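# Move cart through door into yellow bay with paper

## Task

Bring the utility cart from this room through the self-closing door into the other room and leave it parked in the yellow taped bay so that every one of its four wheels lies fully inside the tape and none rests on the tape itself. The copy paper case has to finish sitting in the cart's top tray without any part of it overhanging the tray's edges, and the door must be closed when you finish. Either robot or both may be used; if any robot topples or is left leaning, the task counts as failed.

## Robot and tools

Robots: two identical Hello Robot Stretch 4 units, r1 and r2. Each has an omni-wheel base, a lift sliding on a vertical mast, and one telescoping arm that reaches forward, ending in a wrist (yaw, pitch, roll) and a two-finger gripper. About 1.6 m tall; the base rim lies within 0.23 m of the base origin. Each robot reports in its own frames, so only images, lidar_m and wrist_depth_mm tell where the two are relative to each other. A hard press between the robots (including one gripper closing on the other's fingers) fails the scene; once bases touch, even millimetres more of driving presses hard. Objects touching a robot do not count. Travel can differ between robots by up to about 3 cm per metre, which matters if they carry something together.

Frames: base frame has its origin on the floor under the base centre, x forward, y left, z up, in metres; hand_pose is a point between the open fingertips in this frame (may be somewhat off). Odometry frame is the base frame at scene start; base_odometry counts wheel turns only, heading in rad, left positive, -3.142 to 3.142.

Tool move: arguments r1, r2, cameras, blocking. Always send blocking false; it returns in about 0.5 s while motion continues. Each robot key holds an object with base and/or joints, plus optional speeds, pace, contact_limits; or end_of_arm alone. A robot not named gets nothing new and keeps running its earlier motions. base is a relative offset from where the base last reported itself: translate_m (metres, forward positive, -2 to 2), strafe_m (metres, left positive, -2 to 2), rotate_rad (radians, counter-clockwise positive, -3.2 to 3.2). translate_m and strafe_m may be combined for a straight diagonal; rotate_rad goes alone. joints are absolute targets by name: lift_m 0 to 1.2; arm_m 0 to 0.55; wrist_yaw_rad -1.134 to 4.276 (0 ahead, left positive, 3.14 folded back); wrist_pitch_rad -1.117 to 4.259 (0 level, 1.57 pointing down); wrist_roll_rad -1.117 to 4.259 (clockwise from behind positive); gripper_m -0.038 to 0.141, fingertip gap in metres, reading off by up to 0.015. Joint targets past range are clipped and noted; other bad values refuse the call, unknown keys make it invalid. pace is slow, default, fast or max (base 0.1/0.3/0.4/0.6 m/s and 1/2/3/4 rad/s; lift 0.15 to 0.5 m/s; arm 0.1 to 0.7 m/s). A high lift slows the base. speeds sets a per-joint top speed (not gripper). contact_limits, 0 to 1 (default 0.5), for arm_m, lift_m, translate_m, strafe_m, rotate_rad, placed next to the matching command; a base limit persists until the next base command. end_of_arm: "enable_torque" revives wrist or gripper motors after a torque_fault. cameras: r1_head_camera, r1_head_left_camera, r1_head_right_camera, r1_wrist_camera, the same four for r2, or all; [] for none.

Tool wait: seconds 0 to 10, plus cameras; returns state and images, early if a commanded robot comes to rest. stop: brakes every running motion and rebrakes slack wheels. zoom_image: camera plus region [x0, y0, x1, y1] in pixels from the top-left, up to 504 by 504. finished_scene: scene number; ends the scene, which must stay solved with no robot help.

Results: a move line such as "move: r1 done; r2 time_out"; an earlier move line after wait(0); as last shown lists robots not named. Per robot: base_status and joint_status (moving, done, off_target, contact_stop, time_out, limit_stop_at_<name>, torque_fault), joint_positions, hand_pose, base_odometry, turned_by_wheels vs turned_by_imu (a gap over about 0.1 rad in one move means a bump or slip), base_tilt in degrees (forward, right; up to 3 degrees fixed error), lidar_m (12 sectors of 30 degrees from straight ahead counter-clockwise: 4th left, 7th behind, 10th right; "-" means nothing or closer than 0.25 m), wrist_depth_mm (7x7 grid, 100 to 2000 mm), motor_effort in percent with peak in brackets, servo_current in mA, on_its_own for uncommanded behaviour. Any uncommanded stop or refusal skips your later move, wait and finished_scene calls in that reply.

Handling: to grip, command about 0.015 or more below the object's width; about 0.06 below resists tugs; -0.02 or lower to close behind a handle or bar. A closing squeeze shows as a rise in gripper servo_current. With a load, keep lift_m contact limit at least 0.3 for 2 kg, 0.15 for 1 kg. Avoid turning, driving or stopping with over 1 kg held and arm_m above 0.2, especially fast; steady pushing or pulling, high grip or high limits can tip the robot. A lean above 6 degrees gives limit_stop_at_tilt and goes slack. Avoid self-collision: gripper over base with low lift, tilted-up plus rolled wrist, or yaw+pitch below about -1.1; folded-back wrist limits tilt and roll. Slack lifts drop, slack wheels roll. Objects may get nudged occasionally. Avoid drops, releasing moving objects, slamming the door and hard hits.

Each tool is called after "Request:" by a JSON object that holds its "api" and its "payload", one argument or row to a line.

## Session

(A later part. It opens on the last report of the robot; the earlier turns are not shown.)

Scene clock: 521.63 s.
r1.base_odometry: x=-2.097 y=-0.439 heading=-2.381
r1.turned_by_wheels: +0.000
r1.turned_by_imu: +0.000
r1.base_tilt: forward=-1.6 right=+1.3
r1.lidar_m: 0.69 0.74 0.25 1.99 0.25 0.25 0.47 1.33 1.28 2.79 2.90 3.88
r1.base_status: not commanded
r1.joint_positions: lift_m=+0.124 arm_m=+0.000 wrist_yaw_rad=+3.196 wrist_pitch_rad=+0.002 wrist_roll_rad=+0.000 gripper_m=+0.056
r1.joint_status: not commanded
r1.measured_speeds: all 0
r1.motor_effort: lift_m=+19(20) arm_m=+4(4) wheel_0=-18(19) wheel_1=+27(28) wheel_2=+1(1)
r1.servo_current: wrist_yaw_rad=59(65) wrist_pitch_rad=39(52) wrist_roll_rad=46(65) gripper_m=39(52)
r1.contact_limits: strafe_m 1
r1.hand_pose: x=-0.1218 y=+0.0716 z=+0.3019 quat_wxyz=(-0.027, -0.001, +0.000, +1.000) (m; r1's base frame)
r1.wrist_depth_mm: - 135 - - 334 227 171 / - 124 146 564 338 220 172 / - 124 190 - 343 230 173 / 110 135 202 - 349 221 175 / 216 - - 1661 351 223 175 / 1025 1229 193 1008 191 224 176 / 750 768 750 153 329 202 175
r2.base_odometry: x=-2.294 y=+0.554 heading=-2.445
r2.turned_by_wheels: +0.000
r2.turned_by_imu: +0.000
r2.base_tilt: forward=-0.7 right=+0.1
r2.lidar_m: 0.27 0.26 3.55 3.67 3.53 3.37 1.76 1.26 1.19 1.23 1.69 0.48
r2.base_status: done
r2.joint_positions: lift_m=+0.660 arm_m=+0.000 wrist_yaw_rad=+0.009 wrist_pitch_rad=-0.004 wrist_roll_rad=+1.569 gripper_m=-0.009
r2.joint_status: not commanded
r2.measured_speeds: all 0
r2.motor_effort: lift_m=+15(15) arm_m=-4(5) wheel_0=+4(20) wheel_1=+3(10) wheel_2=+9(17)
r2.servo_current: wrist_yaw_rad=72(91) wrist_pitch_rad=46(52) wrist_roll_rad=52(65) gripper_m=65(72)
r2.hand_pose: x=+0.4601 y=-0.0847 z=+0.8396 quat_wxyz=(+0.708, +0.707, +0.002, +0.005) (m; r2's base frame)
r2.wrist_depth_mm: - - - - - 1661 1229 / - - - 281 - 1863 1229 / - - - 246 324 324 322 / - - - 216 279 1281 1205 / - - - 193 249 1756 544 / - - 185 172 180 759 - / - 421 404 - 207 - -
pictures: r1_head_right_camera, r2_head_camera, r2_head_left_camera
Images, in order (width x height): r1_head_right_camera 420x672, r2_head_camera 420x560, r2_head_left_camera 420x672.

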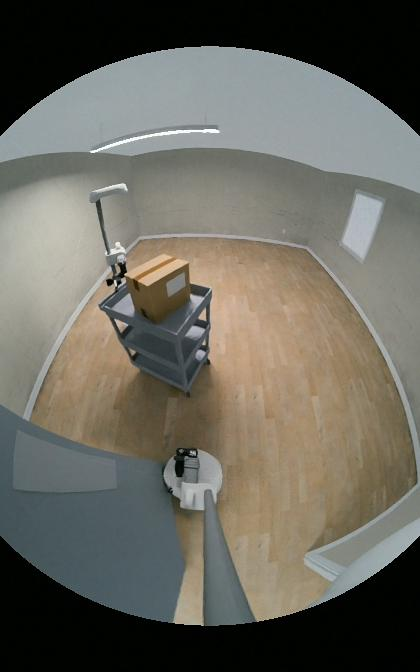

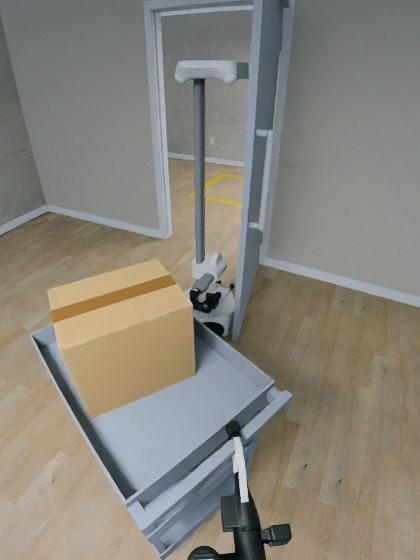

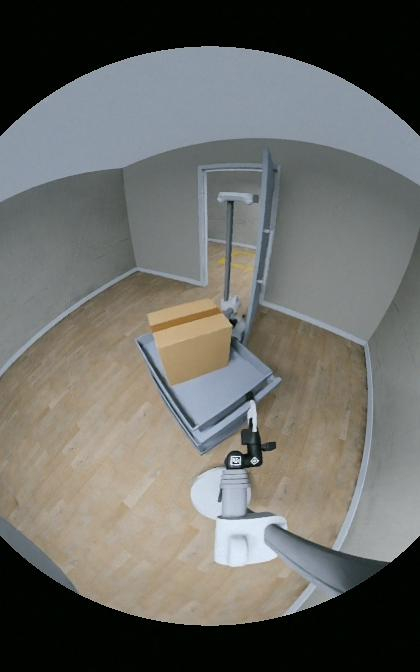

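Request:
{"api": "move", "payload": {
  "blocking": false,
  "cameras": [],
  "r2": {"base":{"translate_m":-0.37,"strafe_m":0.2},"pace":"slow","contact_limits":{"translate_m":0.4}}
}}

Request:
{"api": "wait", "payload": {
  "seconds": 8,
  "cameras": ["r2_head_camera","r1_head_right_camera"]
}}

Scene clock: 544.93 s.
move: r2 moving
r1: as last shown
r1.lidar_m: 0.68 0.75 0.25 2.00 0.25 0.25 0.48 1.35 1.30 2.80 2.86 3.87
r1.motor_effort: lift_m=+19(19) arm_m=+4(4) wheel_0=-17(19) wheel_1=+27(27) wheel_2=+1(1)
r1.servo_current: wrist_yaw_rad=52(72) wrist_pitch_rad=39(46) wrist_roll_rad=65(65) gripper_m=39(46)
r1.contact_limits: strafe_m 1
r1.wrist_depth_mm: - 135 - - 334 228 171 / - 124 146 569 338 219 172 / - 124 190 - 343 232 174 / 110 136 201 - 347 221 175 / 216 - - 1661 351 223 176 / 1008 1205 194 1025 191 224 175 / 759 759 750 153 327 202 176
r2.base_odometry: x=-2.281 y=+0.557 heading=-2.445
r2.turned_by_wheels: +0.000
r2.turned_by_imu: +0.000
r2.base_tilt: forward=-0.7 right=+0.1
r2.lidar_m: 0.30 0.26 3.53 3.66 3.54 3.37 1.76 1.26 1.19 1.24 1.71 0.46
r2.base_status: translate_m moving; strafe_m moving
r2.joint_positions: lift_m=+0.660 arm_m=+0.000 wrist_yaw_rad=+0.008 wrist_pitch_rad=-0.004 wrist_roll_rad=+1.569 gripper_m=-0.009
r2.joint_status: not commanded
r2.measured_speeds: translate_m=-0.049 strafe_m=+0.027 rotate_rad=+0.002 lift_m=+0.000 arm_m=+0.000 wrist_yaw_rad=-0.008 wrist_pitch_rad=+0.000 wrist_roll_rad=+0.000
r2.motor_effort: lift_m=+15(15) arm_m=-4(4) wheel_0=-11(11) wheel_1=-5(6) wheel_2=+15(15)
r2.servo_current: wrist_yaw_rad=65(72) wrist_pitch_rad=52(52) wrist_roll_rad=46(52) gripper_m=72(72)
r2.contact_limits: translate_m 0.4
r2.hand_pose: x=+0.4600 y=-0.0851 z=+0.8396 quat_wxyz=(+0.708, +0.707, +0.001, +0.004) (m; r2's base frame)
r2.wrist_depth_mm: - - - - - 1661 1229 / - - - 278 - 1863 1255 / - - - 243 319 325 325 / - - - 215 277 1308 1205 / - - - 193 249 1756 544 / - - 183 172 179 768 - / - 421 407 - 207 - -
pictures: none
No camera images: "cameras" was empty.

Scene clock: 549.80 s.
earlier move: r2 done
r1.base_odometry: x=-2.097 y=-0.439 heading=-2.381
r1.turned_by_wheels: +0.000
r1.turned_by_imu: +0.000
r1.base_tilt: forward=-1.6 right=+1.3
r1.lidar_m: 1.01 0.95 0.25 2.00 0.25 0.25 0.47 1.33 1.31 2.79 2.89 3.90
r1.base_status: not commanded
r1.joint_positions: lift_m=+0.124 arm_m=+0.000 wrist_yaw_rad=+3.196 wrist_pitch_rad=+0.002 wrist_roll_rad=+0.000 gripper_m=+0.056
r1.joint_status: not commanded
r1.measured_speeds: all 0
r1.motor_effort: lift_m=+19(20) arm_m=+4(4) wheel_0=-18(19) wheel_1=+27(28) wheel_2=+1(1)
r1.servo_current: wrist_yaw_rad=52(78) wrist_pitch_rad=46(52) wrist_roll_rad=59(65) gripper_m=39(46)
r1.contact_limits: strafe_m 1
r1.hand_pose: x=-0.1218 y=+0.0716 z=+0.3019 quat_wxyz=(-0.027, -0.001, +0.000, +1.000) (m; r1's base frame)
r1.wrist_depth_mm: - 135 - - 336 227 171 / - 124 146 569 340 219 173 / - 124 190 - 343 230 174 / 109 135 202 - 347 221 174 / 216 - - 1708 353 223 175 / 1025 1205 193 991 191 223 176 / 750 768 750 153 327 202 176
r2.base_odometry: x=-1.882 y=+0.638 heading=-2.446
r2.turned_by_wheels: -0.001
r2.turned_by_imu: -0.003
r2.base_tilt: forward=-0.7 right=+0.1
r2.lidar_m: 0.38 0.36 3.55 3.62 3.08 2.93 1.76 1.25 1.17 1.24 1.65 0.46
r2.base_status: done
r2.joint_positions: lift_m=+0.660 arm_m=+0.000 wrist_yaw_rad=-0.007 wrist_pitch_rad=-0.004 wrist_roll_rad=+1.569 gripper_m=-0.009
r2.joint_status: not commanded
r2.measured_speeds: all 0
r2.motor_effort: lift_m=+15(15) arm_m=-4(5) wheel_0=-7(16) wheel_1=-6(8) wheel_2=+3(15)
r2.servo_current: wrist_yaw_rad=52(72) wrist_pitch_rad=39(52) wrist_roll_rad=46(65) gripper_m=59(72)
r2.contact_limits: translate_m 0.4
r2.hand_pose: x=+0.4587 y=-0.0895 z=+0.8396 quat_wxyz=(+0.708, +0.707, -0.004, -0.001) (m; r2's base frame)
r2.wrist_depth_mm: - - - 205 257 1464 1098 / - - - 250 252 1576 1160 / - - - 243 246 1576 539 / - - 473 238 239 831 - / - 452 445 193 235 809 - / - - 184 176 168 788 - / - - 455 - 223 - -
wait: 4.87 of 8 s (r2 has come to rest)
pictures: r1_head_right_camera, r2_head_camera
Images, in order (width x height): r1_head_right_camera 420x672, r2_head_camera 420x560.

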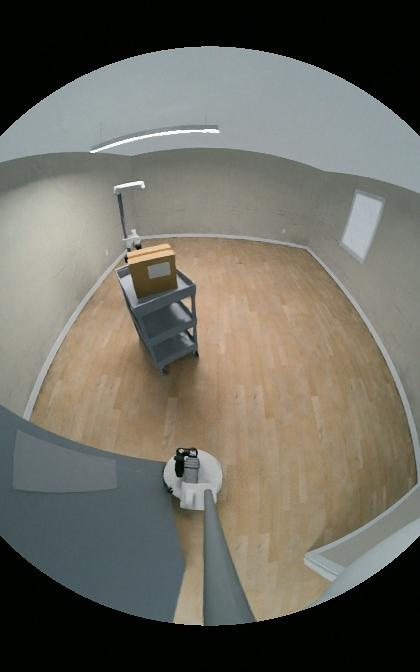

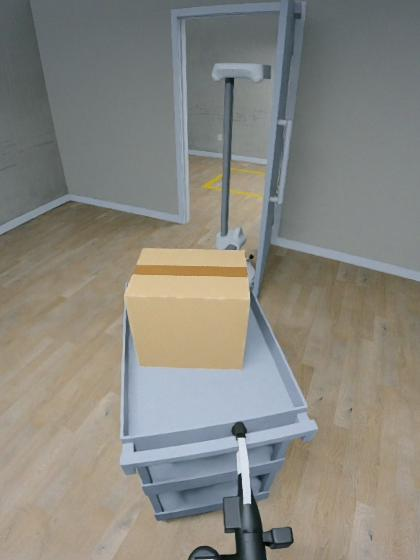

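Request:
{"api": "move", "payload": {
  "blocking": false,
  "cameras": [],
  "r2": {"base":{"translate_m":-0.36,"strafe_m":0.28},"pace":"slow","contact_limits":{"translate_m":0.4}}
}}

Request:
{"api": "wait", "payload": {
  "seconds": 8,
  "cameras": ["r2_head_camera","r1_head_right_camera"]
}}

Scene clock: 556.20 s.
move: r2 moving
r1: as last shown
r1.lidar_m: 1.03 0.95 0.25 2.00 0.25 0.25 0.42 1.31 1.29 2.80 2.87 3.87
r1.motor_effort: lift_m=+19(19) arm_m=+3(4) wheel_0=-18(18) wheel_1=+27(27) wheel_2=+1(1)
r1.servo_current: wrist_yaw_rad=46(52) wrist_pitch_rad=46(46) wrist_roll_rad=39(59) gripper_m=39(46)
r1.contact_limits: strafe_m 1
r1.wrist_depth_mm: - 135 - - 338 227 171 / - 124 146 569 340 219 172 / - 124 190 - 343 231 174 / 110 135 202 - 347 220 175 / 216 - - 1708 351 223 176 / 1008 1182 193 1008 190 223 176 / 750 750 741 153 329 201 176
r2.base_odometry: x=-1.869 y=+0.638 heading=-2.446
r2.turned_by_wheels: +0.000
r2.turned_by_imu: +0.001
r2.base_tilt: forward=-0.7 right=+0.1
r2.lidar_m: 0.38 0.38 3.55 3.64 3.09 2.95 1.76 1.26 1.19 1.22 1.65 0.45
r2.base_status: translate_m moving; strafe_m moving
r2.joint_positions: lift_m=+0.660 arm_m=+0.000 wrist_yaw_rad=-0.007 wrist_pitch_rad=-0.004 wrist_roll_rad=+1.569 gripper_m=-0.009
r2.joint_status: not commanded
r2.measured_speeds: translate_m=-0.042 strafe_m=+0.033 rotate_rad=-0.002 lift_m=+0.000 arm_m=+0.000 wrist_yaw_rad=+0.000 wrist_pitch_rad=+0.000 wrist_roll_rad=+0.000
r2.motor_effort: lift_m=+15(15) arm_m=-4(5) wheel_0=-9(14) wheel_1=+5(5) wheel_2=+9(9)
r2.servo_current: wrist_yaw_rad=52(59) wrist_pitch_rad=46(52) wrist_roll_rad=46(52) gripper_m=65(72)
r2.contact_limits: translate_m 0.4
r2.hand_pose: x=+0.4587 y=-0.0895 z=+0.8396 quat_wxyz=(+0.708, +0.707, -0.004, -0.001) (m; r2's base frame)
r2.wrist_depth_mm: - - - 204 254 255 255 / - - - 247 250 1576 1160 / - - - 242 244 1661 - / - - 445 237 238 820 - / - 452 442 192 236 820 - / - - 186 176 169 798 - / - - 459 - 225 - -
pictures: none
No camera images: "cameras" was empty.

Scene clock: 561.47 s.
earlier move: r2 done
r1.base_odometry: x=-2.097 y=-0.439 heading=-2.381
r1.turned_by_wheels: +0.000
r1.turned_by_imu: +0.000
r1.base_tilt: forward=-1.6 right=+1.3
r1.lidar_m: 1.33 1.36 0.25 2.01 0.25 0.25 0.46 1.32 1.31 2.80 2.90 3.89
r1.base_status: not commanded
r1.joint_positions: lift_m=+0.124 arm_m=+0.000 wrist_yaw_rad=+3.196 wrist_pitch_rad=+0.002 wrist_roll_rad=+0.000 gripper_m=+0.056
r1.joint_status: not commanded
r1.measured_speeds: all 0
r1.motor_effort: lift_m=+19(20) arm_m=+4(4) wheel_0=-18(19) wheel_1=+27(28) wheel_2=+1(1)
r1.servo_current: wrist_yaw_rad=39(72) wrist_pitch_rad=46(52) wrist_roll_rad=59(72) gripper_m=46(52)
r1.contact_limits: strafe_m 1
r1.hand_pose: x=-0.1218 y=+0.0716 z=+0.3019 quat_wxyz=(-0.027, -0.001, +0.000, +1.000) (m; r1's base frame)
r1.wrist_depth_mm: - 135 - - 336 227 171 / - 124 146 564 340 219 173 / - 124 190 - 343 231 173 / 110 135 202 - 347 220 174 / 216 - - 1661 351 223 175 / 1008 1205 193 1025 191 224 176 / 750 759 750 153 330 202 176
r2.base_odometry: x=-1.427 y=+0.654 heading=-2.446
r2.turned_by_wheels: +0.000
r2.turned_by_imu: -0.002
r2.base_tilt: forward=-0.7 right=+0.1
r2.lidar_m: 0.43 0.58 3.48 3.57 2.62 2.50 1.88 1.33 1.26 1.32 1.75 0.37
r2.base_status: done
r2.joint_positions: lift_m=+0.660 arm_m=+0.000 wrist_yaw_rad=-0.007 wrist_pitch_rad=-0.004 wrist_roll_rad=+1.569 gripper_m=-0.009
r2.joint_status: not commanded
r2.measured_speeds: all 0
r2.motor_effort: lift_m=+15(15) arm_m=-4(5) wheel_0=-8(16) wheel_1=+4(6) wheel_2=+6(10)
r2.servo_current: wrist_yaw_rad=46(72) wrist_pitch_rad=46(52) wrist_roll_rad=39(59) gripper_m=65(72)
r2.contact_limits: translate_m 0.4
r2.hand_pose: x=+0.4587 y=-0.0895 z=+0.8396 quat_wxyz=(+0.708, +0.707, -0.004, -0.001) (m; r2's base frame)
r2.wrist_depth_mm: - 492 110 158 160 683 - / - 379 119 168 173 - - / - 433 410 129 187 809 - / - - 469 141 204 - - / - - 549 156 224 - - / - - 186 182 170 1863 508 / - - - - - 1708 462
wait: 5.27 of 8 s (r2 has come to rest)
pictures: r1_head_right_camera, r2_head_camera
Images, in order (width x height): r1_head_right_camera 420x672, r2_head_camera 420x560.

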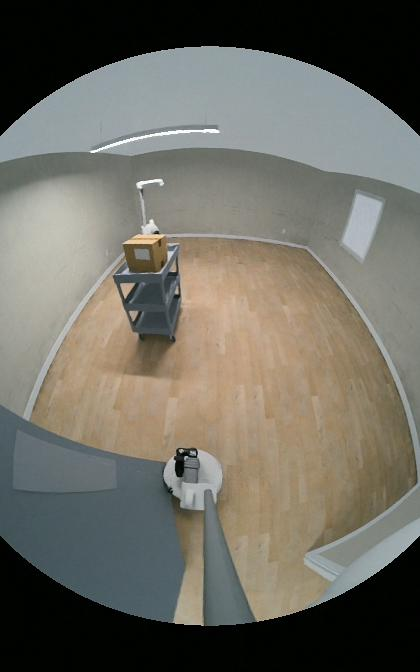

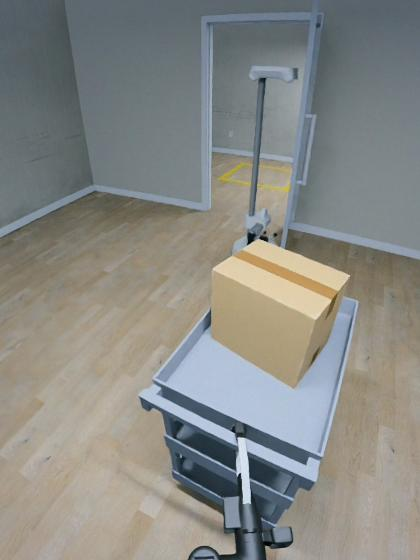

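Request:
{"api": "move", "payload": {
  "blocking": false,
  "cameras": [],
  "r2": {"base":{"translate_m":-0.08,"strafe_m":0.45},"pace":"slow","contact_limits":{"translate_m":0.4}}
}}

Request:
{"api": "wait", "payload": {
  "seconds": 8,
  "cameras": []
}}

Request:
{"api": "move", "payload": {
  "blocking": false,
  "cameras": [],
  "r2": {"base":{"rotate_rad":-0.5},"pace":"slow"}
}}

Request:
{"api": "wait", "payload": {
  "seconds": 5,
  "cameras": ["r2_head_camera","r1_head_right_camera"]
}}

Scene clock: 572.13 s.
move: r2 moving
r1: as last shown
r1.lidar_m: 1.31 1.33 0.25 1.98 0.25 0.25 0.48 1.30 1.31 2.80 2.88 3.86
r1.motor_effort: lift_m=+19(20) arm_m=+4(4) wheel_0=-18(18) wheel_1=+27(27) wheel_2=+1(1)
r1.servo_current: wrist_yaw_rad=26(72) wrist_pitch_rad=52(52) wrist_roll_rad=46(65) gripper_m=39(46)
r1.contact_limits: strafe_m 1
r1.wrist_depth_mm: - 135 - - 334 227 171 / - 124 146 559 342 219 172 / - 124 190 - 343 232 174 / 110 136 202 - 347 220 175 / 216 - - 1661 351 223 175 / 991 1205 194 1008 191 224 175 / 750 750 750 153 329 201 175
r2.base_odometry: x=-1.417 y=+0.645 heading=-2.446
r2.turned_by_wheels: +0.000
r2.turned_by_imu: +0.000
r2.base_tilt: forward=-0.7 right=+0.1
r2.lidar_m: 0.42 3.64 3.44 3.54 2.64 2.49 1.90 1.34 1.28 1.32 1.77 0.37
r2.base_status: translate_m moving; strafe_m moving
r2.joint_positions: lift_m=+0.660 arm_m=+0.000 wrist_yaw_rad=-0.007 wrist_pitch_rad=-0.004 wrist_roll_rad=+1.569 gripper_m=-0.009
r2.joint_status: not commanded
r2.measured_speeds: translate_m=-0.009 strafe_m=+0.050 rotate_rad=-0.003 lift_m=+0.000 arm_m=+0.000 wrist_yaw_rad=+0.000 wrist_pitch_rad=+0.000 wrist_roll_rad=+0.000
r2.motor_effort: lift_m=+15(15) arm_m=-4(4) wheel_0=-12(18) wheel_1=+5(6) wheel_2=+6(9)
r2.servo_current: wrist_yaw_rad=59(72) wrist_pitch_rad=52(52) wrist_roll_rad=59(65) gripper_m=65(65)
r2.contact_limits: translate_m 0.4
r2.hand_pose: x=+0.4587 y=-0.0895 z=+0.8396 quat_wxyz=(+0.708, +0.707, -0.004, -0.001) (m; r2's base frame)
r2.wrist_depth_mm: - 480 387 158 160 676 - / - 377 119 168 173 - - / - 433 413 129 188 - - / - - 469 141 204 - - / - - 544 156 224 - - / - - 185 182 170 1863 508 / - - - - - 1708 462
pictures: none
No camera images: "cameras" was empty.

Scene clock: 577.43 s.
earlier move: r2 done
r1.base_odometry: x=-2.097 y=-0.439 heading=-2.381
r1.turned_by_wheels: +0.000
r1.turned_by_imu: +0.000
r1.base_tilt: forward=-1.6 right=+1.3
r1.lidar_m: 1.70 1.63 0.25 1.99 0.25 0.25 0.44 1.32 1.30 2.81 2.89 3.87
r1.base_status: not commanded
r1.joint_positions: lift_m=+0.124 arm_m=+0.000 wrist_yaw_rad=+3.196 wrist_pitch_rad=+0.002 wrist_roll_rad=+0.000 gripper_m=+0.056
r1.joint_status: not commanded
r1.measured_speeds: all 0
r1.motor_effort: lift_m=+19(20) arm_m=+4(4) wheel_0=-18(19) wheel_1=+27(28) wheel_2=+1(1)
r1.servo_current: wrist_yaw_rad=52(72) wrist_pitch_rad=46(59) wrist_roll_rad=46(78) gripper_m=46(52)
r1.contact_limits: strafe_m 1
r1.hand_pose: x=-0.1218 y=+0.0716 z=+0.3019 quat_wxyz=(-0.027, -0.001, +0.000, +1.000) (m; r1's base frame)
r1.wrist_depth_mm: - 135 - - 336 226 171 / - 124 146 559 336 218 173 / - 124 190 - 347 231 173 / 110 135 202 - 349 220 174 / 216 - - 1708 349 222 176 / 1025 1205 194 991 191 224 176 / 741 759 750 153 327 202 176
r2.base_odometry: x=-1.078 y=+0.360 heading=-2.447
r2.turned_by_wheels: -0.001
r2.turned_by_imu: -0.007
r2.base_tilt: forward=-0.7 right=+0.1
r2.lidar_m: 0.50 3.29 3.09 3.18 2.36 2.21 2.31 1.73 1.62 1.66 0.41 0.30
r2.base_status: done
r2.joint_positions: lift_m=+0.660 arm_m=+0.000 wrist_yaw_rad=-0.022 wrist_pitch_rad=-0.005 wrist_roll_rad=+1.569 gripper_m=-0.009
r2.joint_status: not commanded
r2.measured_speeds: all 0
r2.on_its_own: wrist_yaw_rad is at rest, and its servo_current (130 mA) is outside its rest range (0 to 104 mA)
r2.motor_effort: lift_m=+14(15) arm_m=-4(5) wheel_0=-13(19) wheel_1=+0(8) wheel_2=-4(9)
r2.servo_current: wrist_yaw_rad=130(143) wrist_pitch_rad=39(52) wrist_roll_rad=46(65) gripper_m=59(72)
r2.contact_limits: translate_m 0.4
r2.hand_pose: x=+0.4573 y=-0.0938 z=+0.8400 quat_wxyz=(+0.708, +0.706, -0.010, -0.006) (m; r2's base frame)
r2.wrist_depth_mm: - - - - - - - / - - - - - - - / - - - - - - - / - - - - - - - / - - - - - - - / - - - - - - - / - - - - - 1808 1255
wait: 5.30 of 8 s (r2 has come to rest)
pictures: none
No camera images: "cameras" was empty.

Scene clock: 577.93 s.
move: r2 moving
r1: as last shown
r1.lidar_m: 1.69 1.63 0.25 2.00 0.25 0.25 0.45 1.33 1.31 2.78 2.87 3.90
r1.motor_effort: lift_m=+19(19) arm_m=+4(4) wheel_0=-18(18) wheel_1=+27(27) wheel_2=+1(1)
r1.servo_current: wrist_yaw_rad=52(52) wrist_pitch_rad=39(46) wrist_roll_rad=46(59) gripper_m=39(46)
r1.contact_limits: strafe_m 1
r1.wrist_depth_mm: - 135 - - 336 227 171 / - 124 145 564 338 220 172 / - 124 190 - 342 231 174 / 110 135 202 - 347 221 175 / 216 - - 1708 349 221 175 / 1025 1205 194 1008 191 224 175 / 750 759 750 153 327 202 175
r2.base_odometry: x=-1.077 y=+0.359 heading=-2.571
r2.turned_by_wheels: -0.124
r2.turned_by_imu: -0.120
r2.base_tilt: forward=-0.7 right=+0.1
r2.lidar_m: 0.44 3.44 3.08 3.15 2.45 2.22 2.24 1.81 1.62 1.64 0.53 0.32
r2.base_status: rotate_rad moving
r2.joint_positions: lift_m=+0.660 arm_m=+0.000 wrist_yaw_rad=-0.009 wrist_pitch_rad=-0.005 wrist_roll_rad=+1.569 gripper_m=-0.009
r2.joint_status: not commanded
r2.measured_speeds: translate_m=+0.000 strafe_m=+0.001 rotate_rad=-0.491 lift_m=+0.000 arm_m=+0.000 wrist_yaw_rad=+0.114 wrist_pitch_rad=+0.000 wrist_roll_rad=+0.000
r2.motor_effort: lift_m=+14(14) arm_m=-4(4) wheel_0=+6(11) wheel_1=+6(6) wheel_2=+9(9)
r2.servo_current: wrist_yaw_rad=65(137) wrist_pitch_rad=52(52) wrist_roll_rad=52(59) gripper_m=59(65)
r2.hand_pose: x=+0.4585 y=-0.0901 z=+0.8400 quat_wxyz=(+0.708, +0.707, -0.005, -0.001) (m; r2's base frame)
r2.wrist_depth_mm: - - - - - - - / - - - - - - - / - - - - - - - / - - - - - - - / - - - - - 1921 469 / - - - - 176 421 421 / - - - - - 1921 1255
pictures: none
No camera images: "cameras" was empty.

Scene clock: 579.17 s.
earlier move: r2 done
r1.base_odometry: x=-2.097 y=-0.439 heading=-2.381
r1.turned_by_wheels: +0.000
r1.turned_by_imu: +0.000
r1.base_tilt: forward=-1.5 right=+1.3
r1.lidar_m: 1.68 1.59 0.25 1.98 0.25 0.25 0.46 1.32 1.28 2.79 2.91 3.88
r1.base_status: not commanded
r1.joint_positions: lift_m=+0.124 arm_m=+0.000 wrist_yaw_rad=+3.196 wrist_pitch_rad=+0.002 wrist_roll_rad=+0.000 gripper_m=+0.056
r1.joint_status: not commanded
r1.measured_speeds: all 0
r1.motor_effort: lift_m=+19(19) arm_m=+4(4) wheel_0=-18(19) wheel_1=+27(28) wheel_2=+1(1)
r1.servo_current: wrist_yaw_rad=33(65) wrist_pitch_rad=39(52) wrist_roll_rad=39(65) gripper_m=39(46)
r1.contact_limits: strafe_m 1
r1.hand_pose: x=-0.1218 y=+0.0716 z=+0.3019 quat_wxyz=(-0.027, -0.001, +0.000, +1.000) (m; r1's base frame)
r1.wrist_depth_mm: - 135 - - 336 226 171 / - 123 146 569 338 219 172 / - 124 191 - 345 232 173 / 110 135 201 - 345 221 174 / 215 - - 1708 351 223 176 / 1025 1205 194 1025 191 224 176 / 768 750 759 154 329 203 175
r2.base_odometry: x=-1.078 y=+0.360 heading=-2.946
r2.turned_by_wheels: -0.375
r2.turned_by_imu: -0.361
r2.base_tilt: forward=-0.7 right=+0.0
r2.lidar_m: 0.43 0.53 3.26 3.11 3.22 2.33 2.22 2.29 1.70 1.61 1.69 0.38
r2.base_status: done
r2.joint_positions: lift_m=+0.660 arm_m=+0.000 wrist_yaw_rad=-0.004 wrist_pitch_rad=-0.005 wrist_roll_rad=+1.569 gripper_m=-0.009
r2.joint_status: not commanded
r2.measured_speeds: all 0
r2.motor_effort: lift_m=+14(14) arm_m=-3(5) wheel_0=+3(21) wheel_1=+3(11) wheel_2=+6(15)
r2.servo_current: wrist_yaw_rad=46(137) wrist_pitch_rad=52(52) wrist_roll_rad=52(65) gripper_m=65(72)
r2.hand_pose: x=+0.4589 y=-0.0885 z=+0.8400 quat_wxyz=(+0.708, +0.707, -0.003, +0.001) (m; r2's base frame)
r2.wrist_depth_mm: - - 473 168 172 - - / - 392 379 181 182 750 - / - 427 407 138 195 809 - / - - 455 204 208 - - / - - 517 219 225 - - / - - 186 175 169 1863 512 / - - - - - 1756 477
wait: 1.23 of 5 s (r2 has come to rest)
pictures: r1_head_right_camera, r2_head_camera
Images, in order (width x height): r1_head_right_camera 420x672, r2_head_camera 420x560.

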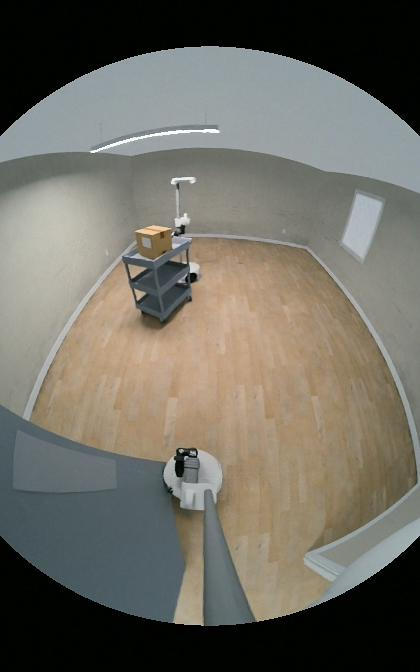

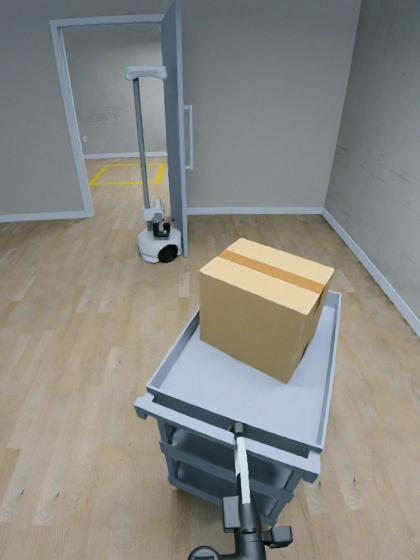

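Request:
{"api": "move", "payload": {
  "blocking": false,
  "cameras": [],
  "r2": {"base":{"strafe_m":0.5},"pace":"slow","contact_limits":{"strafe_m":0.4}}
}}

Request:
{"api": "wait", "payload": {
  "seconds": 8,
  "cameras": []
}}

Request:
{"api": "move", "payload": {
  "blocking": false,
  "cameras": [],
  "r2": {"base":{"rotate_rad":-0.5},"pace":"slow"}
}}

Request:
{"api": "wait", "payload": {
  "seconds": 5,
  "cameras": ["r2_head_camera","r1_head_right_camera"]
}}

Scene clock: 585.50 s.
move: r2 moving
r1: as last shown
r1.base_tilt: forward=-1.6 right=+1.3
r1.lidar_m: 1.68 1.59 0.25 2.00 0.25 0.25 0.46 1.33 1.32 2.80 2.86 3.89
r1.motor_effort: lift_m=+19(19) arm_m=+4(4) wheel_0=-18(18) wheel_1=+27(28) wheel_2=+1(1)
r1.servo_current: wrist_yaw_rad=72(72) wrist_pitch_rad=39(46) wrist_roll_rad=46(72) gripper_m=46(46)
r1.contact_limits: strafe_m 1
r1.wrist_depth_mm: - 135 - - 336 227 171 / - 124 146 559 338 219 173 / - 124 190 - 343 231 174 / 110 136 202 - 347 221 174 / 216 - - 1708 351 224 176 / 1008 1255 193 1008 191 224 175 / 759 759 768 153 329 202 176
r2.base_odometry: x=-1.075 y=+0.346 heading=-2.946
r2.turned_by_wheels: -0.001
r2.turned_by_imu: +0.000
r2.base_tilt: forward=-0.6 right=+0.1
r2.lidar_m: 0.42 0.54 3.23 3.08 3.20 2.32 2.22 2.31 1.71 1.62 1.71 0.38
r2.base_status: strafe_m moving
r2.joint_positions: lift_m=+0.660 arm_m=+0.000 wrist_yaw_rad=-0.004 wrist_pitch_rad=-0.005 wrist_roll_rad=+1.569 gripper_m=-0.009
r2.joint_status: not commanded
r2.measured_speeds: translate_m=+0.001 strafe_m=+0.056 rotate_rad=-0.004 lift_m=+0.000 arm_m=+0.000 wrist_yaw_rad=+0.000 wrist_pitch_rad=+0.000 wrist_roll_rad=+0.000
r2.motor_effort: lift_m=+14(14) arm_m=-3(4) wheel_0=-11(11) wheel_1=+6(7) wheel_2=+0(5)
r2.servo_current: wrist_yaw_rad=39(59) wrist_pitch_rad=46(46) wrist_roll_rad=39(59) gripper_m=59(65)
r2.contact_limits: strafe_m 0.4
r2.hand_pose: x=+0.4589 y=-0.0885 z=+0.8400 quat_wxyz=(+0.708, +0.707, -0.003, +0.001) (m; r2's base frame)
r2.wrist_depth_mm: - - 462 167 173 - - / - 402 377 178 183 741 - / - 427 418 138 194 809 - / - - 459 205 208 - - / - - 521 218 227 - - / - - 186 176 169 1863 512 / - - - - - 1708 473
pictures: none
No camera images: "cameras" was empty.

Scene clock: 591.13 s.
earlier move: r2 done
r1.base_odometry: x=-2.097 y=-0.439 heading=-2.381
r1.turned_by_wheels: +0.000
r1.turned_by_imu: +0.000
r1.base_tilt: forward=-1.6 right=+1.3
r1.lidar_m: 1.71 1.98 0.25 2.00 0.25 0.25 0.45 1.33 1.31 2.80 2.87 3.86
r1.base_status: not commanded
r1.joint_positions: lift_m=+0.124 arm_m=+0.000 wrist_yaw_rad=+3.196 wrist_pitch_rad=+0.002 wrist_roll_rad=+0.000 gripper_m=+0.056
r1.joint_status: not commanded
r1.measured_speeds: all 0
r1.motor_effort: lift_m=+19(20) arm_m=+4(4) wheel_0=-18(19) wheel_1=+27(28) wheel_2=+1(1)
r1.servo_current: wrist_yaw_rad=65(72) wrist_pitch_rad=46(52) wrist_roll_rad=46(72) gripper_m=39(52)
r1.contact_limits: strafe_m 1
r1.hand_pose: x=-0.1218 y=+0.0716 z=+0.3019 quat_wxyz=(-0.027, -0.001, +0.000, +1.000) (m; r1's base frame)
r1.wrist_depth_mm: - 135 - - 338 228 171 / - 124 145 564 342 217 173 / - 124 190 - 342 231 174 / 110 135 201 - 349 220 175 / 216 - - 1708 349 222 176 / 1025 1205 193 1008 191 224 176 / 750 759 768 153 332 201 176
r2.base_odometry: x=-0.981 y=-0.131 heading=-2.946
r2.turned_by_wheels: +0.000
r2.turned_by_imu: -0.002
r2.base_tilt: forward=-0.7 right=+0.1
r2.lidar_m: 0.45 3.73 2.74 2.60 2.69 2.33 2.21 2.30 2.24 2.11 0.53 0.33
r2.base_status: done
r2.joint_positions: lift_m=+0.660 arm_m=+0.000 wrist_yaw_rad=-0.011 wrist_pitch_rad=-0.005 wrist_roll_rad=+1.569 gripper_m=-0.009
r2.joint_status: not commanded
r2.measured_speeds: all 0
r2.motor_effort: lift_m=+14(14) arm_m=-3(4) wheel_0=-7(17) wheel_1=+1(8) wheel_2=-3(5)
r2.servo_current: wrist_yaw_rad=78(85) wrist_pitch_rad=46(52) wrist_roll_rad=52(59) gripper_m=65(72)
r2.contact_limits: strafe_m 0.4
r2.hand_pose: x=+0.4583 y=-0.0905 z=+0.8401 quat_wxyz=(+0.708, +0.707, -0.006, -0.002) (m; r2's base frame)
r2.wrist_depth_mm: - - - - - - - / - - - - - - - / - - - - 130 - - / - - - - 164 1537 508 / - - - - 220 1863 473 / - - 125 124 183 1537 442 / - - - - - 1618 1229
wait: 5.63 of 8 s (r2 has come to rest)
pictures: none
No camera images: "cameras" was empty.

Scene clock: 591.63 s.
move: r2 moving
r1: as last shown
r1.lidar_m: 1.71 1.91 0.25 1.99 0.25 0.25 0.44 1.32 1.31 2.81 2.89 3.89
r1.motor_effort: lift_m=+19(19) arm_m=+4(4) wheel_0=-18(19) wheel_1=+27(27) wheel_2=+1(1)
r1.servo_current: wrist_yaw_rad=39(59) wrist_pitch_rad=39(46) wrist_roll_rad=52(59) gripper_m=33(46)
r1.contact_limits: strafe_m 1
r1.wrist_depth_mm: - 135 - - 336 227 171 / - 124 146 559 338 219 173 / - 124 190 - 345 230 173 / 110 136 202 - 347 221 175 / 216 - - 1618 351 222 175 / 1008 1205 194 1008 191 223 176 / 750 750 750 153 329 202 175
r2.base_odometry: x=-0.981 y=-0.131 heading=-3.070
r2.turned_by_wheels: -0.123
r2.turned_by_imu: -0.119
r2.base_tilt: forward=-0.7 right=+0.1
r2.lidar_m: 0.43 3.65 2.87 2.59 2.63 2.44 2.22 2.25 2.31 2.12 0.95 0.35
r2.base_status: rotate_rad moving
r2.joint_positions: lift_m=+0.660 arm_m=+0.000 wrist_yaw_rad=+0.011 wrist_pitch_rad=-0.006 wrist_roll_rad=+1.569 gripper_m=-0.009
r2.joint_status: not commanded
r2.measured_speeds: translate_m=+0.002 strafe_m=+0.000 rotate_rad=-0.483 lift_m=+0.000 arm_m=+0.000 wrist_yaw_rad=+0.058 wrist_pitch_rad=+0.000 wrist_roll_rad=+0.000
r2.motor_effort: lift_m=+14(14) arm_m=-3(4) wheel_0=+17(17) wheel_1=+10(10) wheel_2=+15(15)
r2.servo_current: wrist_yaw_rad=72(72) wrist_pitch_rad=46(46) wrist_roll_rad=46(59) gripper_m=65(65)
r2.hand_pose: x=+0.4603 y=-0.0841 z=+0.8401 quat_wxyz=(+0.708, +0.707, +0.002, +0.006) (m; r2's base frame)
r2.wrist_depth_mm: - - - - - - - / - - - - - - - / - - - - 130 - - / - - - - 159 1464 525 / - - - - 205 1756 480 / - - 174 - 182 1618 442 / - - - - - 1499 1255
pictures: none
No camera images: "cameras" was empty.

Scene clock: 592.83 s.
earlier move: r2 done
r1.base_odometry: x=-2.097 y=-0.439 heading=-2.381
r1.turned_by_wheels: +0.000
r1.turned_by_imu: +0.000
r1.base_tilt: forward=-1.6 right=+1.3
r1.lidar_m: 1.70 1.78 0.26 1.99 0.25 0.25 0.47 1.34 1.31 2.81 2.90 3.90
r1.base_status: not commanded
r1.joint_positions: lift_m=+0.124 arm_m=+0.000 wrist_yaw_rad=+3.196 wrist_pitch_rad=+0.002 wrist_roll_rad=+0.000 gripper_m=+0.056
r1.joint_status: not commanded
r1.measured_speeds: all 0
r1.motor_effort: lift_m=+19(19) arm_m=+4(4) wheel_0=-18(19) wheel_1=+27(27) wheel_2=+1(1)
r1.servo_current: wrist_yaw_rad=46(65) wrist_pitch_rad=39(52) wrist_roll_rad=46(65) gripper_m=39(46)
r1.contact_limits: strafe_m 1
r1.hand_pose: x=-0.1218 y=+0.0716 z=+0.3019 quat_wxyz=(-0.027, -0.001, +0.000, +1.000) (m; r1's base frame)
r1.wrist_depth_mm: - 135 - - 338 227 171 / - 124 146 564 340 219 173 / - 124 190 - 345 230 174 / 110 135 202 - 347 222 174 / 216 - - 1661 347 222 176 / 1025 1229 193 1008 191 224 176 / 768 759 750 153 329 202 175
r2.base_odometry: x=-0.981 y=-0.131 heading=+2.838
r2.turned_by_wheels: -0.375
r2.turned_by_imu: -0.363
r2.base_tilt: forward=-0.7 right=+0.0
r2.lidar_m: 0.42 0.49 3.68 2.72 2.61 2.75 2.30 2.23 2.32 2.19 2.12 0.38
r2.base_status: done
r2.joint_positions: lift_m=+0.660 arm_m=+0.000 wrist_yaw_rad=+0.001 wrist_pitch_rad=-0.006 wrist_roll_rad=+1.569 gripper_m=-0.009
r2.joint_status: not commanded
r2.measured_speeds: all 0
r2.motor_effort: lift_m=+14(14) arm_m=-4(4) wheel_0=+9(21) wheel_1=+6(10) wheel_2=+6(17)
r2.servo_current: wrist_yaw_rad=52(98) wrist_pitch_rad=46(52) wrist_roll_rad=39(59) gripper_m=59(65)
r2.hand_pose: x=+0.4594 y=-0.0871 z=+0.8401 quat_wxyz=(+0.708, +0.707, -0.002, +0.002) (m; r2's base frame)
r2.wrist_depth_mm: - - - 183 187 1661 - / - - 492 192 195 741 - / - 424 410 201 205 798 - / - 466 439 212 215 820 - / - - 484 222 225 - - / - - 187 181 170 - - / - - - - - 1756 504
wait: 1.20 of 5 s (r2 has come to rest)
pictures: r1_head_right_camera, r2_head_camera
Images, in order (width x height): r1_head_right_camera 420x672, r2_head_camera 420x560.

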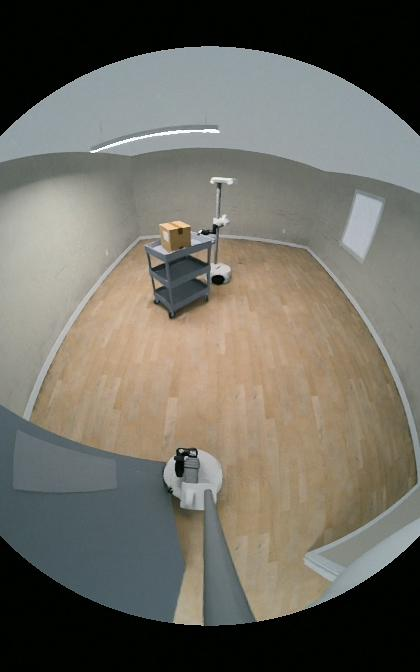

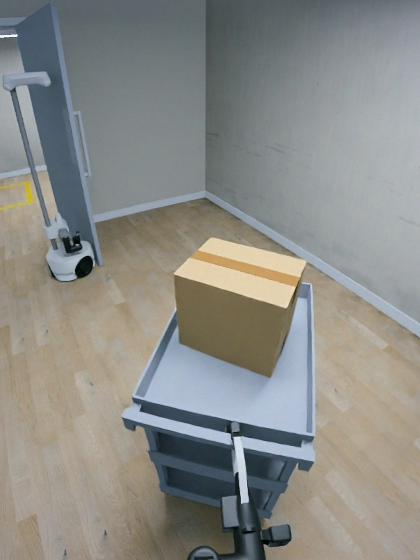

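Request:
{"api": "move", "payload": {
  "blocking": false,
  "cameras": [],
  "r2": {"base":{"strafe_m":0.5},"pace":"slow","contact_limits":{"strafe_m":0.4}}
}}

Request:
{"api": "wait", "payload": {
  "seconds": 8,
  "cameras": []
}}

Request:
{"api": "move", "payload": {
  "blocking": false,
  "cameras": [],
  "r2": {"base":{"rotate_rad":-0.5},"pace":"slow"}
}}

Request:
{"api": "wait", "payload": {
  "seconds": 5,
  "cameras": ["r2_head_camera","r1_head_right_camera"]
}}

Scene clock: 601.83 s.
move: r2 moving
r1: as last shown
r1.lidar_m: 1.71 1.79 0.25 2.00 0.25 0.25 0.47 1.34 1.32 2.78 2.88 3.86
r1.motor_effort: lift_m=+19(20) arm_m=+4(4) wheel_0=-18(18) wheel_1=+27(27) wheel_2=+1(1)
r1.servo_current: wrist_yaw_rad=46(59) wrist_pitch_rad=46(46) wrist_roll_rad=52(59) gripper_m=46(46)
r1.contact_limits: strafe_m 1
r1.wrist_depth_mm: - 135 - - 334 227 171 / - 124 146 564 340 219 173 / - 124 190 - 342 231 174 / 110 135 202 - 347 222 175 / 216 - - 1708 351 223 175 / 1025 1229 193 1008 191 224 176 / 759 750 741 154 327 201 176
r2.base_odometry: x=-0.985 y=-0.144 heading=+2.838
r2.turned_by_wheels: +0.000
r2.turned_by_imu: +0.000
r2.base_tilt: forward=-0.7 right=+0.1
r2.lidar_m: 0.42 0.50 3.62 2.70 2.59 2.74 2.30 2.21 2.35 2.22 2.12 0.40
r2.base_status: strafe_m moving
r2.joint_positions: lift_m=+0.660 arm_m=+0.000 wrist_yaw_rad=-0.001 wrist_pitch_rad=-0.006 wrist_roll_rad=+1.569 gripper_m=-0.009
r2.joint_status: not commanded
r2.measured_speeds: translate_m=+0.000 strafe_m=+0.056 rotate_rad=-0.001 lift_m=+0.000 arm_m=+0.000 wrist_yaw_rad=-0.018 wrist_pitch_rad=+0.000 wrist_roll_rad=+0.000
r2.motor_effort: lift_m=+13(14) arm_m=-4(4) wheel_0=-9(11) wheel_1=+9(9) wheel_2=+0(4)
r2.servo_current: wrist_yaw_rad=52(59) wrist_pitch_rad=39(46) wrist_roll_rad=52(52) gripper_m=65(72)
r2.contact_limits: strafe_m 0.4
r2.hand_pose: x=+0.4592 y=-0.0877 z=+0.8401 quat_wxyz=(+0.708, +0.707, -0.002, +0.002) (m; r2's base frame)
r2.wrist_depth_mm: - - - 139 190 1708 - / - - 569 195 198 759 - / - 427 418 204 207 809 - / - - 439 213 216 820 - / - - 480 223 226 - - / - - 186 175 170 - - / - - - - - 1708 517
pictures: none
No camera images: "cameras" was empty.

Scene clock: 607.50 s.
earlier move: r2 done
r1.base_odometry: x=-2.097 y=-0.439 heading=-2.381
r1.turned_by_wheels: +0.000
r1.turned_by_imu: +0.000
r1.base_tilt: forward=-1.6 right=+1.3
r1.lidar_m: 1.74 2.82 0.25 1.99 0.25 0.25 0.48 1.32 1.30 2.80 2.88 2.31
r1.base_status: not commanded
r1.joint_positions: lift_m=+0.124 arm_m=+0.000 wrist_yaw_rad=+3.196 wrist_pitch_rad=+0.002 wrist_roll_rad=+0.000 gripper_m=+0.056
r1.joint_status: not commanded
r1.measured_speeds: all 0
r1.motor_effort: lift_m=+19(20) arm_m=+3(4) wheel_0=-18(19) wheel_1=+27(28) wheel_2=+1(1)
r1.servo_current: wrist_yaw_rad=59(72) wrist_pitch_rad=46(52) wrist_roll_rad=39(72) gripper_m=33(52)
r1.contact_limits: strafe_m 1
r1.hand_pose: x=-0.1218 y=+0.0716 z=+0.3019 quat_wxyz=(-0.027, -0.001, +0.000, +1.000) (m; r1's base frame)
r1.wrist_depth_mm: - 135 - - 334 228 171 / - 124 146 559 340 220 172 / - 124 190 - 343 231 173 / 110 135 202 - 347 220 175 / 216 - - 1618 351 222 175 / 1008 1205 194 991 191 222 176 / 759 759 750 153 330 202 175
r2.base_odometry: x=-1.130 y=-0.608 heading=+2.838
r2.turned_by_wheels: +0.000
r2.turned_by_imu: -0.003
r2.base_tilt: forward=-0.7 right=+0.1
r2.lidar_m: 0.48 2.31 3.06 2.26 2.17 2.28 2.56 2.46 2.55 2.65 0.60 0.33
r2.base_status: done
r2.joint_positions: lift_m=+0.660 arm_m=+0.000 wrist_yaw_rad=-0.009 wrist_pitch_rad=-0.006 wrist_roll_rad=+1.569 gripper_m=-0.009
r2.joint_status: not commanded
r2.measured_speeds: all 0
r2.motor_effort: lift_m=+14(14) arm_m=-4(4) wheel_0=-7(17) wheel_1=+2(9) wheel_2=-1(4)
r2.servo_current: wrist_yaw_rad=59(78) wrist_pitch_rad=46(59) wrist_roll_rad=46(65) gripper_m=65(72)
r2.contact_limits: strafe_m 0.4
r2.hand_pose: x=+0.4585 y=-0.0899 z=+0.8401 quat_wxyz=(+0.708, +0.707, -0.005, -0.001) (m; r2's base frame)
r2.wrist_depth_mm: - - - - - - - / - - - - - - - / - - - - 138 - - / - - - - 170 1618 525 / - - - - 220 1921 480 / - - 168 140 182 1618 418 / - - - - - 1576 1255
wait: 5.67 of 8 s (r2 has come to rest)
pictures: none
No camera images: "cameras" was empty.

Scene clock: 608.00 s.
move: r2 moving
r1: as last shown
r1.lidar_m: 1.77 2.83 0.25 1.99 0.25 0.25 0.48 1.34 1.30 2.80 2.89 2.32
r1.motor_effort: lift_m=+19(19) arm_m=+4(4) wheel_0=-18(18) wheel_1=+27(28) wheel_2=+1(1)
r1.servo_current: wrist_yaw_rad=52(72) wrist_pitch_rad=33(46) wrist_roll_rad=59(59) gripper_m=33(46)
r1.contact_limits: strafe_m 1
r1.wrist_depth_mm: - 135 - - 336 227 171 / - 124 146 564 340 219 173 / - 124 190 - 343 230 174 / 110 135 202 - 347 220 174 / 216 - - 1708 349 223 175 / 1025 1205 193 1025 191 224 176 / 750 759 750 154 327 203 176
r2.base_odometry: x=-1.130 y=-0.608 heading=+2.715
r2.turned_by_wheels: -0.123
r2.turned_by_imu: -0.119
r2.base_tilt: forward=-0.7 right=+0.0
r2.lidar_m: 0.45 2.28 3.38 2.36 2.19 2.22 2.70 2.45 2.51 2.75 2.55 0.34
r2.base_status: rotate_rad moving
r2.joint_positions: lift_m=+0.660 arm_m=+0.000 wrist_yaw_rad=+0.013 wrist_pitch_rad=-0.006 wrist_roll_rad=+1.569 gripper_m=-0.009
r2.joint_status: not commanded
r2.measured_speeds: translate_m=+0.001 strafe_m=-0.003 rotate_rad=-0.479 lift_m=+0.000 arm_m=+0.000 wrist_yaw_rad=+0.059 wrist_pitch_rad=+0.000 wrist_roll_rad=+0.000
r2.motor_effort: lift_m=+13(14) arm_m=-4(4) wheel_0=+18(18) wheel_1=+10(10) wheel_2=+15(15)
r2.servo_current: wrist_yaw_rad=85(85) wrist_pitch_rad=46(46) wrist_roll_rad=65(65) gripper_m=59(65)
r2.hand_pose: x=+0.4604 y=-0.0836 z=+0.8401 quat_wxyz=(+0.708, +0.707, +0.003, +0.007) (m; r2's base frame)
r2.wrist_depth_mm: - - - - - - - / - - - - - - - / - - - - 135 - - / - - - - 163 549 535 / - - - - 206 1756 504 / - - 176 183 181 1756 455 / - - - - - 415 1205
pictures: none
No camera images: "cameras" was empty.

Scene clock: 609.20 s.
earlier move: r2 done
r1.base_odometry: x=-2.097 y=-0.439 heading=-2.381
r1.turned_by_wheels: +0.000
r1.turned_by_imu: +0.000
r1.base_tilt: forward=-1.6 right=+1.3
r1.lidar_m: 1.76 2.81 0.25 2.00 0.25 0.25 0.47 1.32 1.30 2.80 2.90 2.29
r1.base_status: not commanded
r1.joint_positions: lift_m=+0.124 arm_m=+0.000 wrist_yaw_rad=+3.196 wrist_pitch_rad=+0.002 wrist_roll_rad=+0.000 gripper_m=+0.056
r1.joint_status: not commanded
r1.measured_speeds: all 0
r1.motor_effort: lift_m=+19(20) arm_m=+4(4) wheel_0=-18(19) wheel_1=+27(28) wheel_2=+1(1)
r1.servo_current: wrist_yaw_rad=52(72) wrist_pitch_rad=39(46) wrist_roll_rad=46(65) gripper_m=39(46)
r1.contact_limits: strafe_m 1
r1.hand_pose: x=-0.1218 y=+0.0716 z=+0.3019 quat_wxyz=(-0.027, -0.001, +0.000, +1.000) (m; r1's base frame)
r1.wrist_depth_mm: - 135 - - 336 227 171 / - 124 146 564 340 219 173 / - 124 190 - 343 232 174 / 110 135 202 - 347 220 175 / 215 - - 1661 351 223 175 / 1025 1205 193 1008 191 224 175 / 750 750 750 154 329 202 175
r2.base_odometry: x=-1.130 y=-0.608 heading=+2.339
r2.turned_by_wheels: -0.375
r2.turned_by_imu: -0.364
r2.base_tilt: forward=-0.7 right=+0.0
r2.lidar_m: 0.40 0.44 2.32 2.97 2.28 2.17 2.35 2.52 2.45 2.62 2.61 0.40
r2.base_status: done
r2.joint_positions: lift_m=+0.660 arm_m=+0.000 wrist_yaw_rad=+0.006 wrist_pitch_rad=-0.006 wrist_roll_rad=+1.569 gripper_m=-0.009
r2.joint_status: not commanded
r2.measured_speeds: all 0
r2.motor_effort: lift_m=+14(14) arm_m=+4(5) wheel_0=+7(20) wheel_1=+7(12) wheel_2=+4(15)
r2.servo_current: wrist_yaw_rad=39(104) wrist_pitch_rad=46(52) wrist_roll_rad=59(65) gripper_m=59(72)
r2.hand_pose: x=+0.4598 y=-0.0856 z=+0.8401 quat_wxyz=(+0.708, +0.707, +0.000, +0.004) (m; r2's base frame)
r2.wrist_depth_mm: - - - 155 199 203 202 / - - - 205 206 1618 - / - - 473 157 213 809 - / - 445 430 217 220 809 - / - - 462 225 227 842 - / - - 185 178 172 - - / - - 544 - - - -
wait: 1.20 of 5 s (r2 has come to rest)
pictures: r1_head_right_camera, r2_head_camera
Images, in order (width x height): r1_head_right_camera 420x672, r2_head_camera 420x560.

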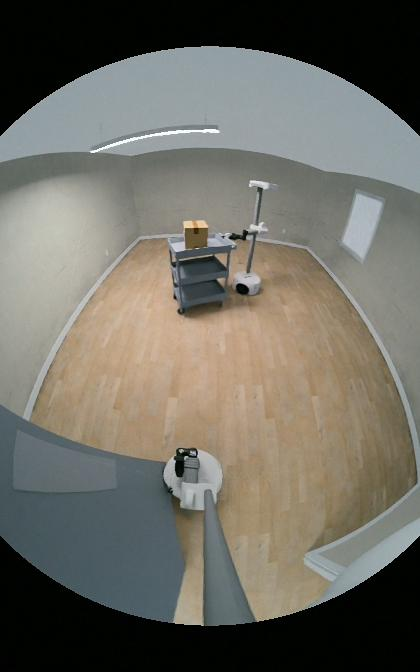

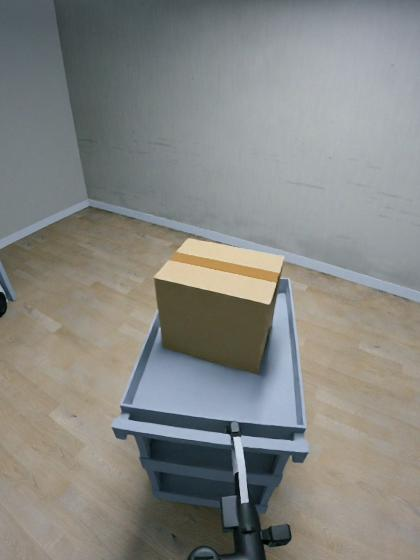

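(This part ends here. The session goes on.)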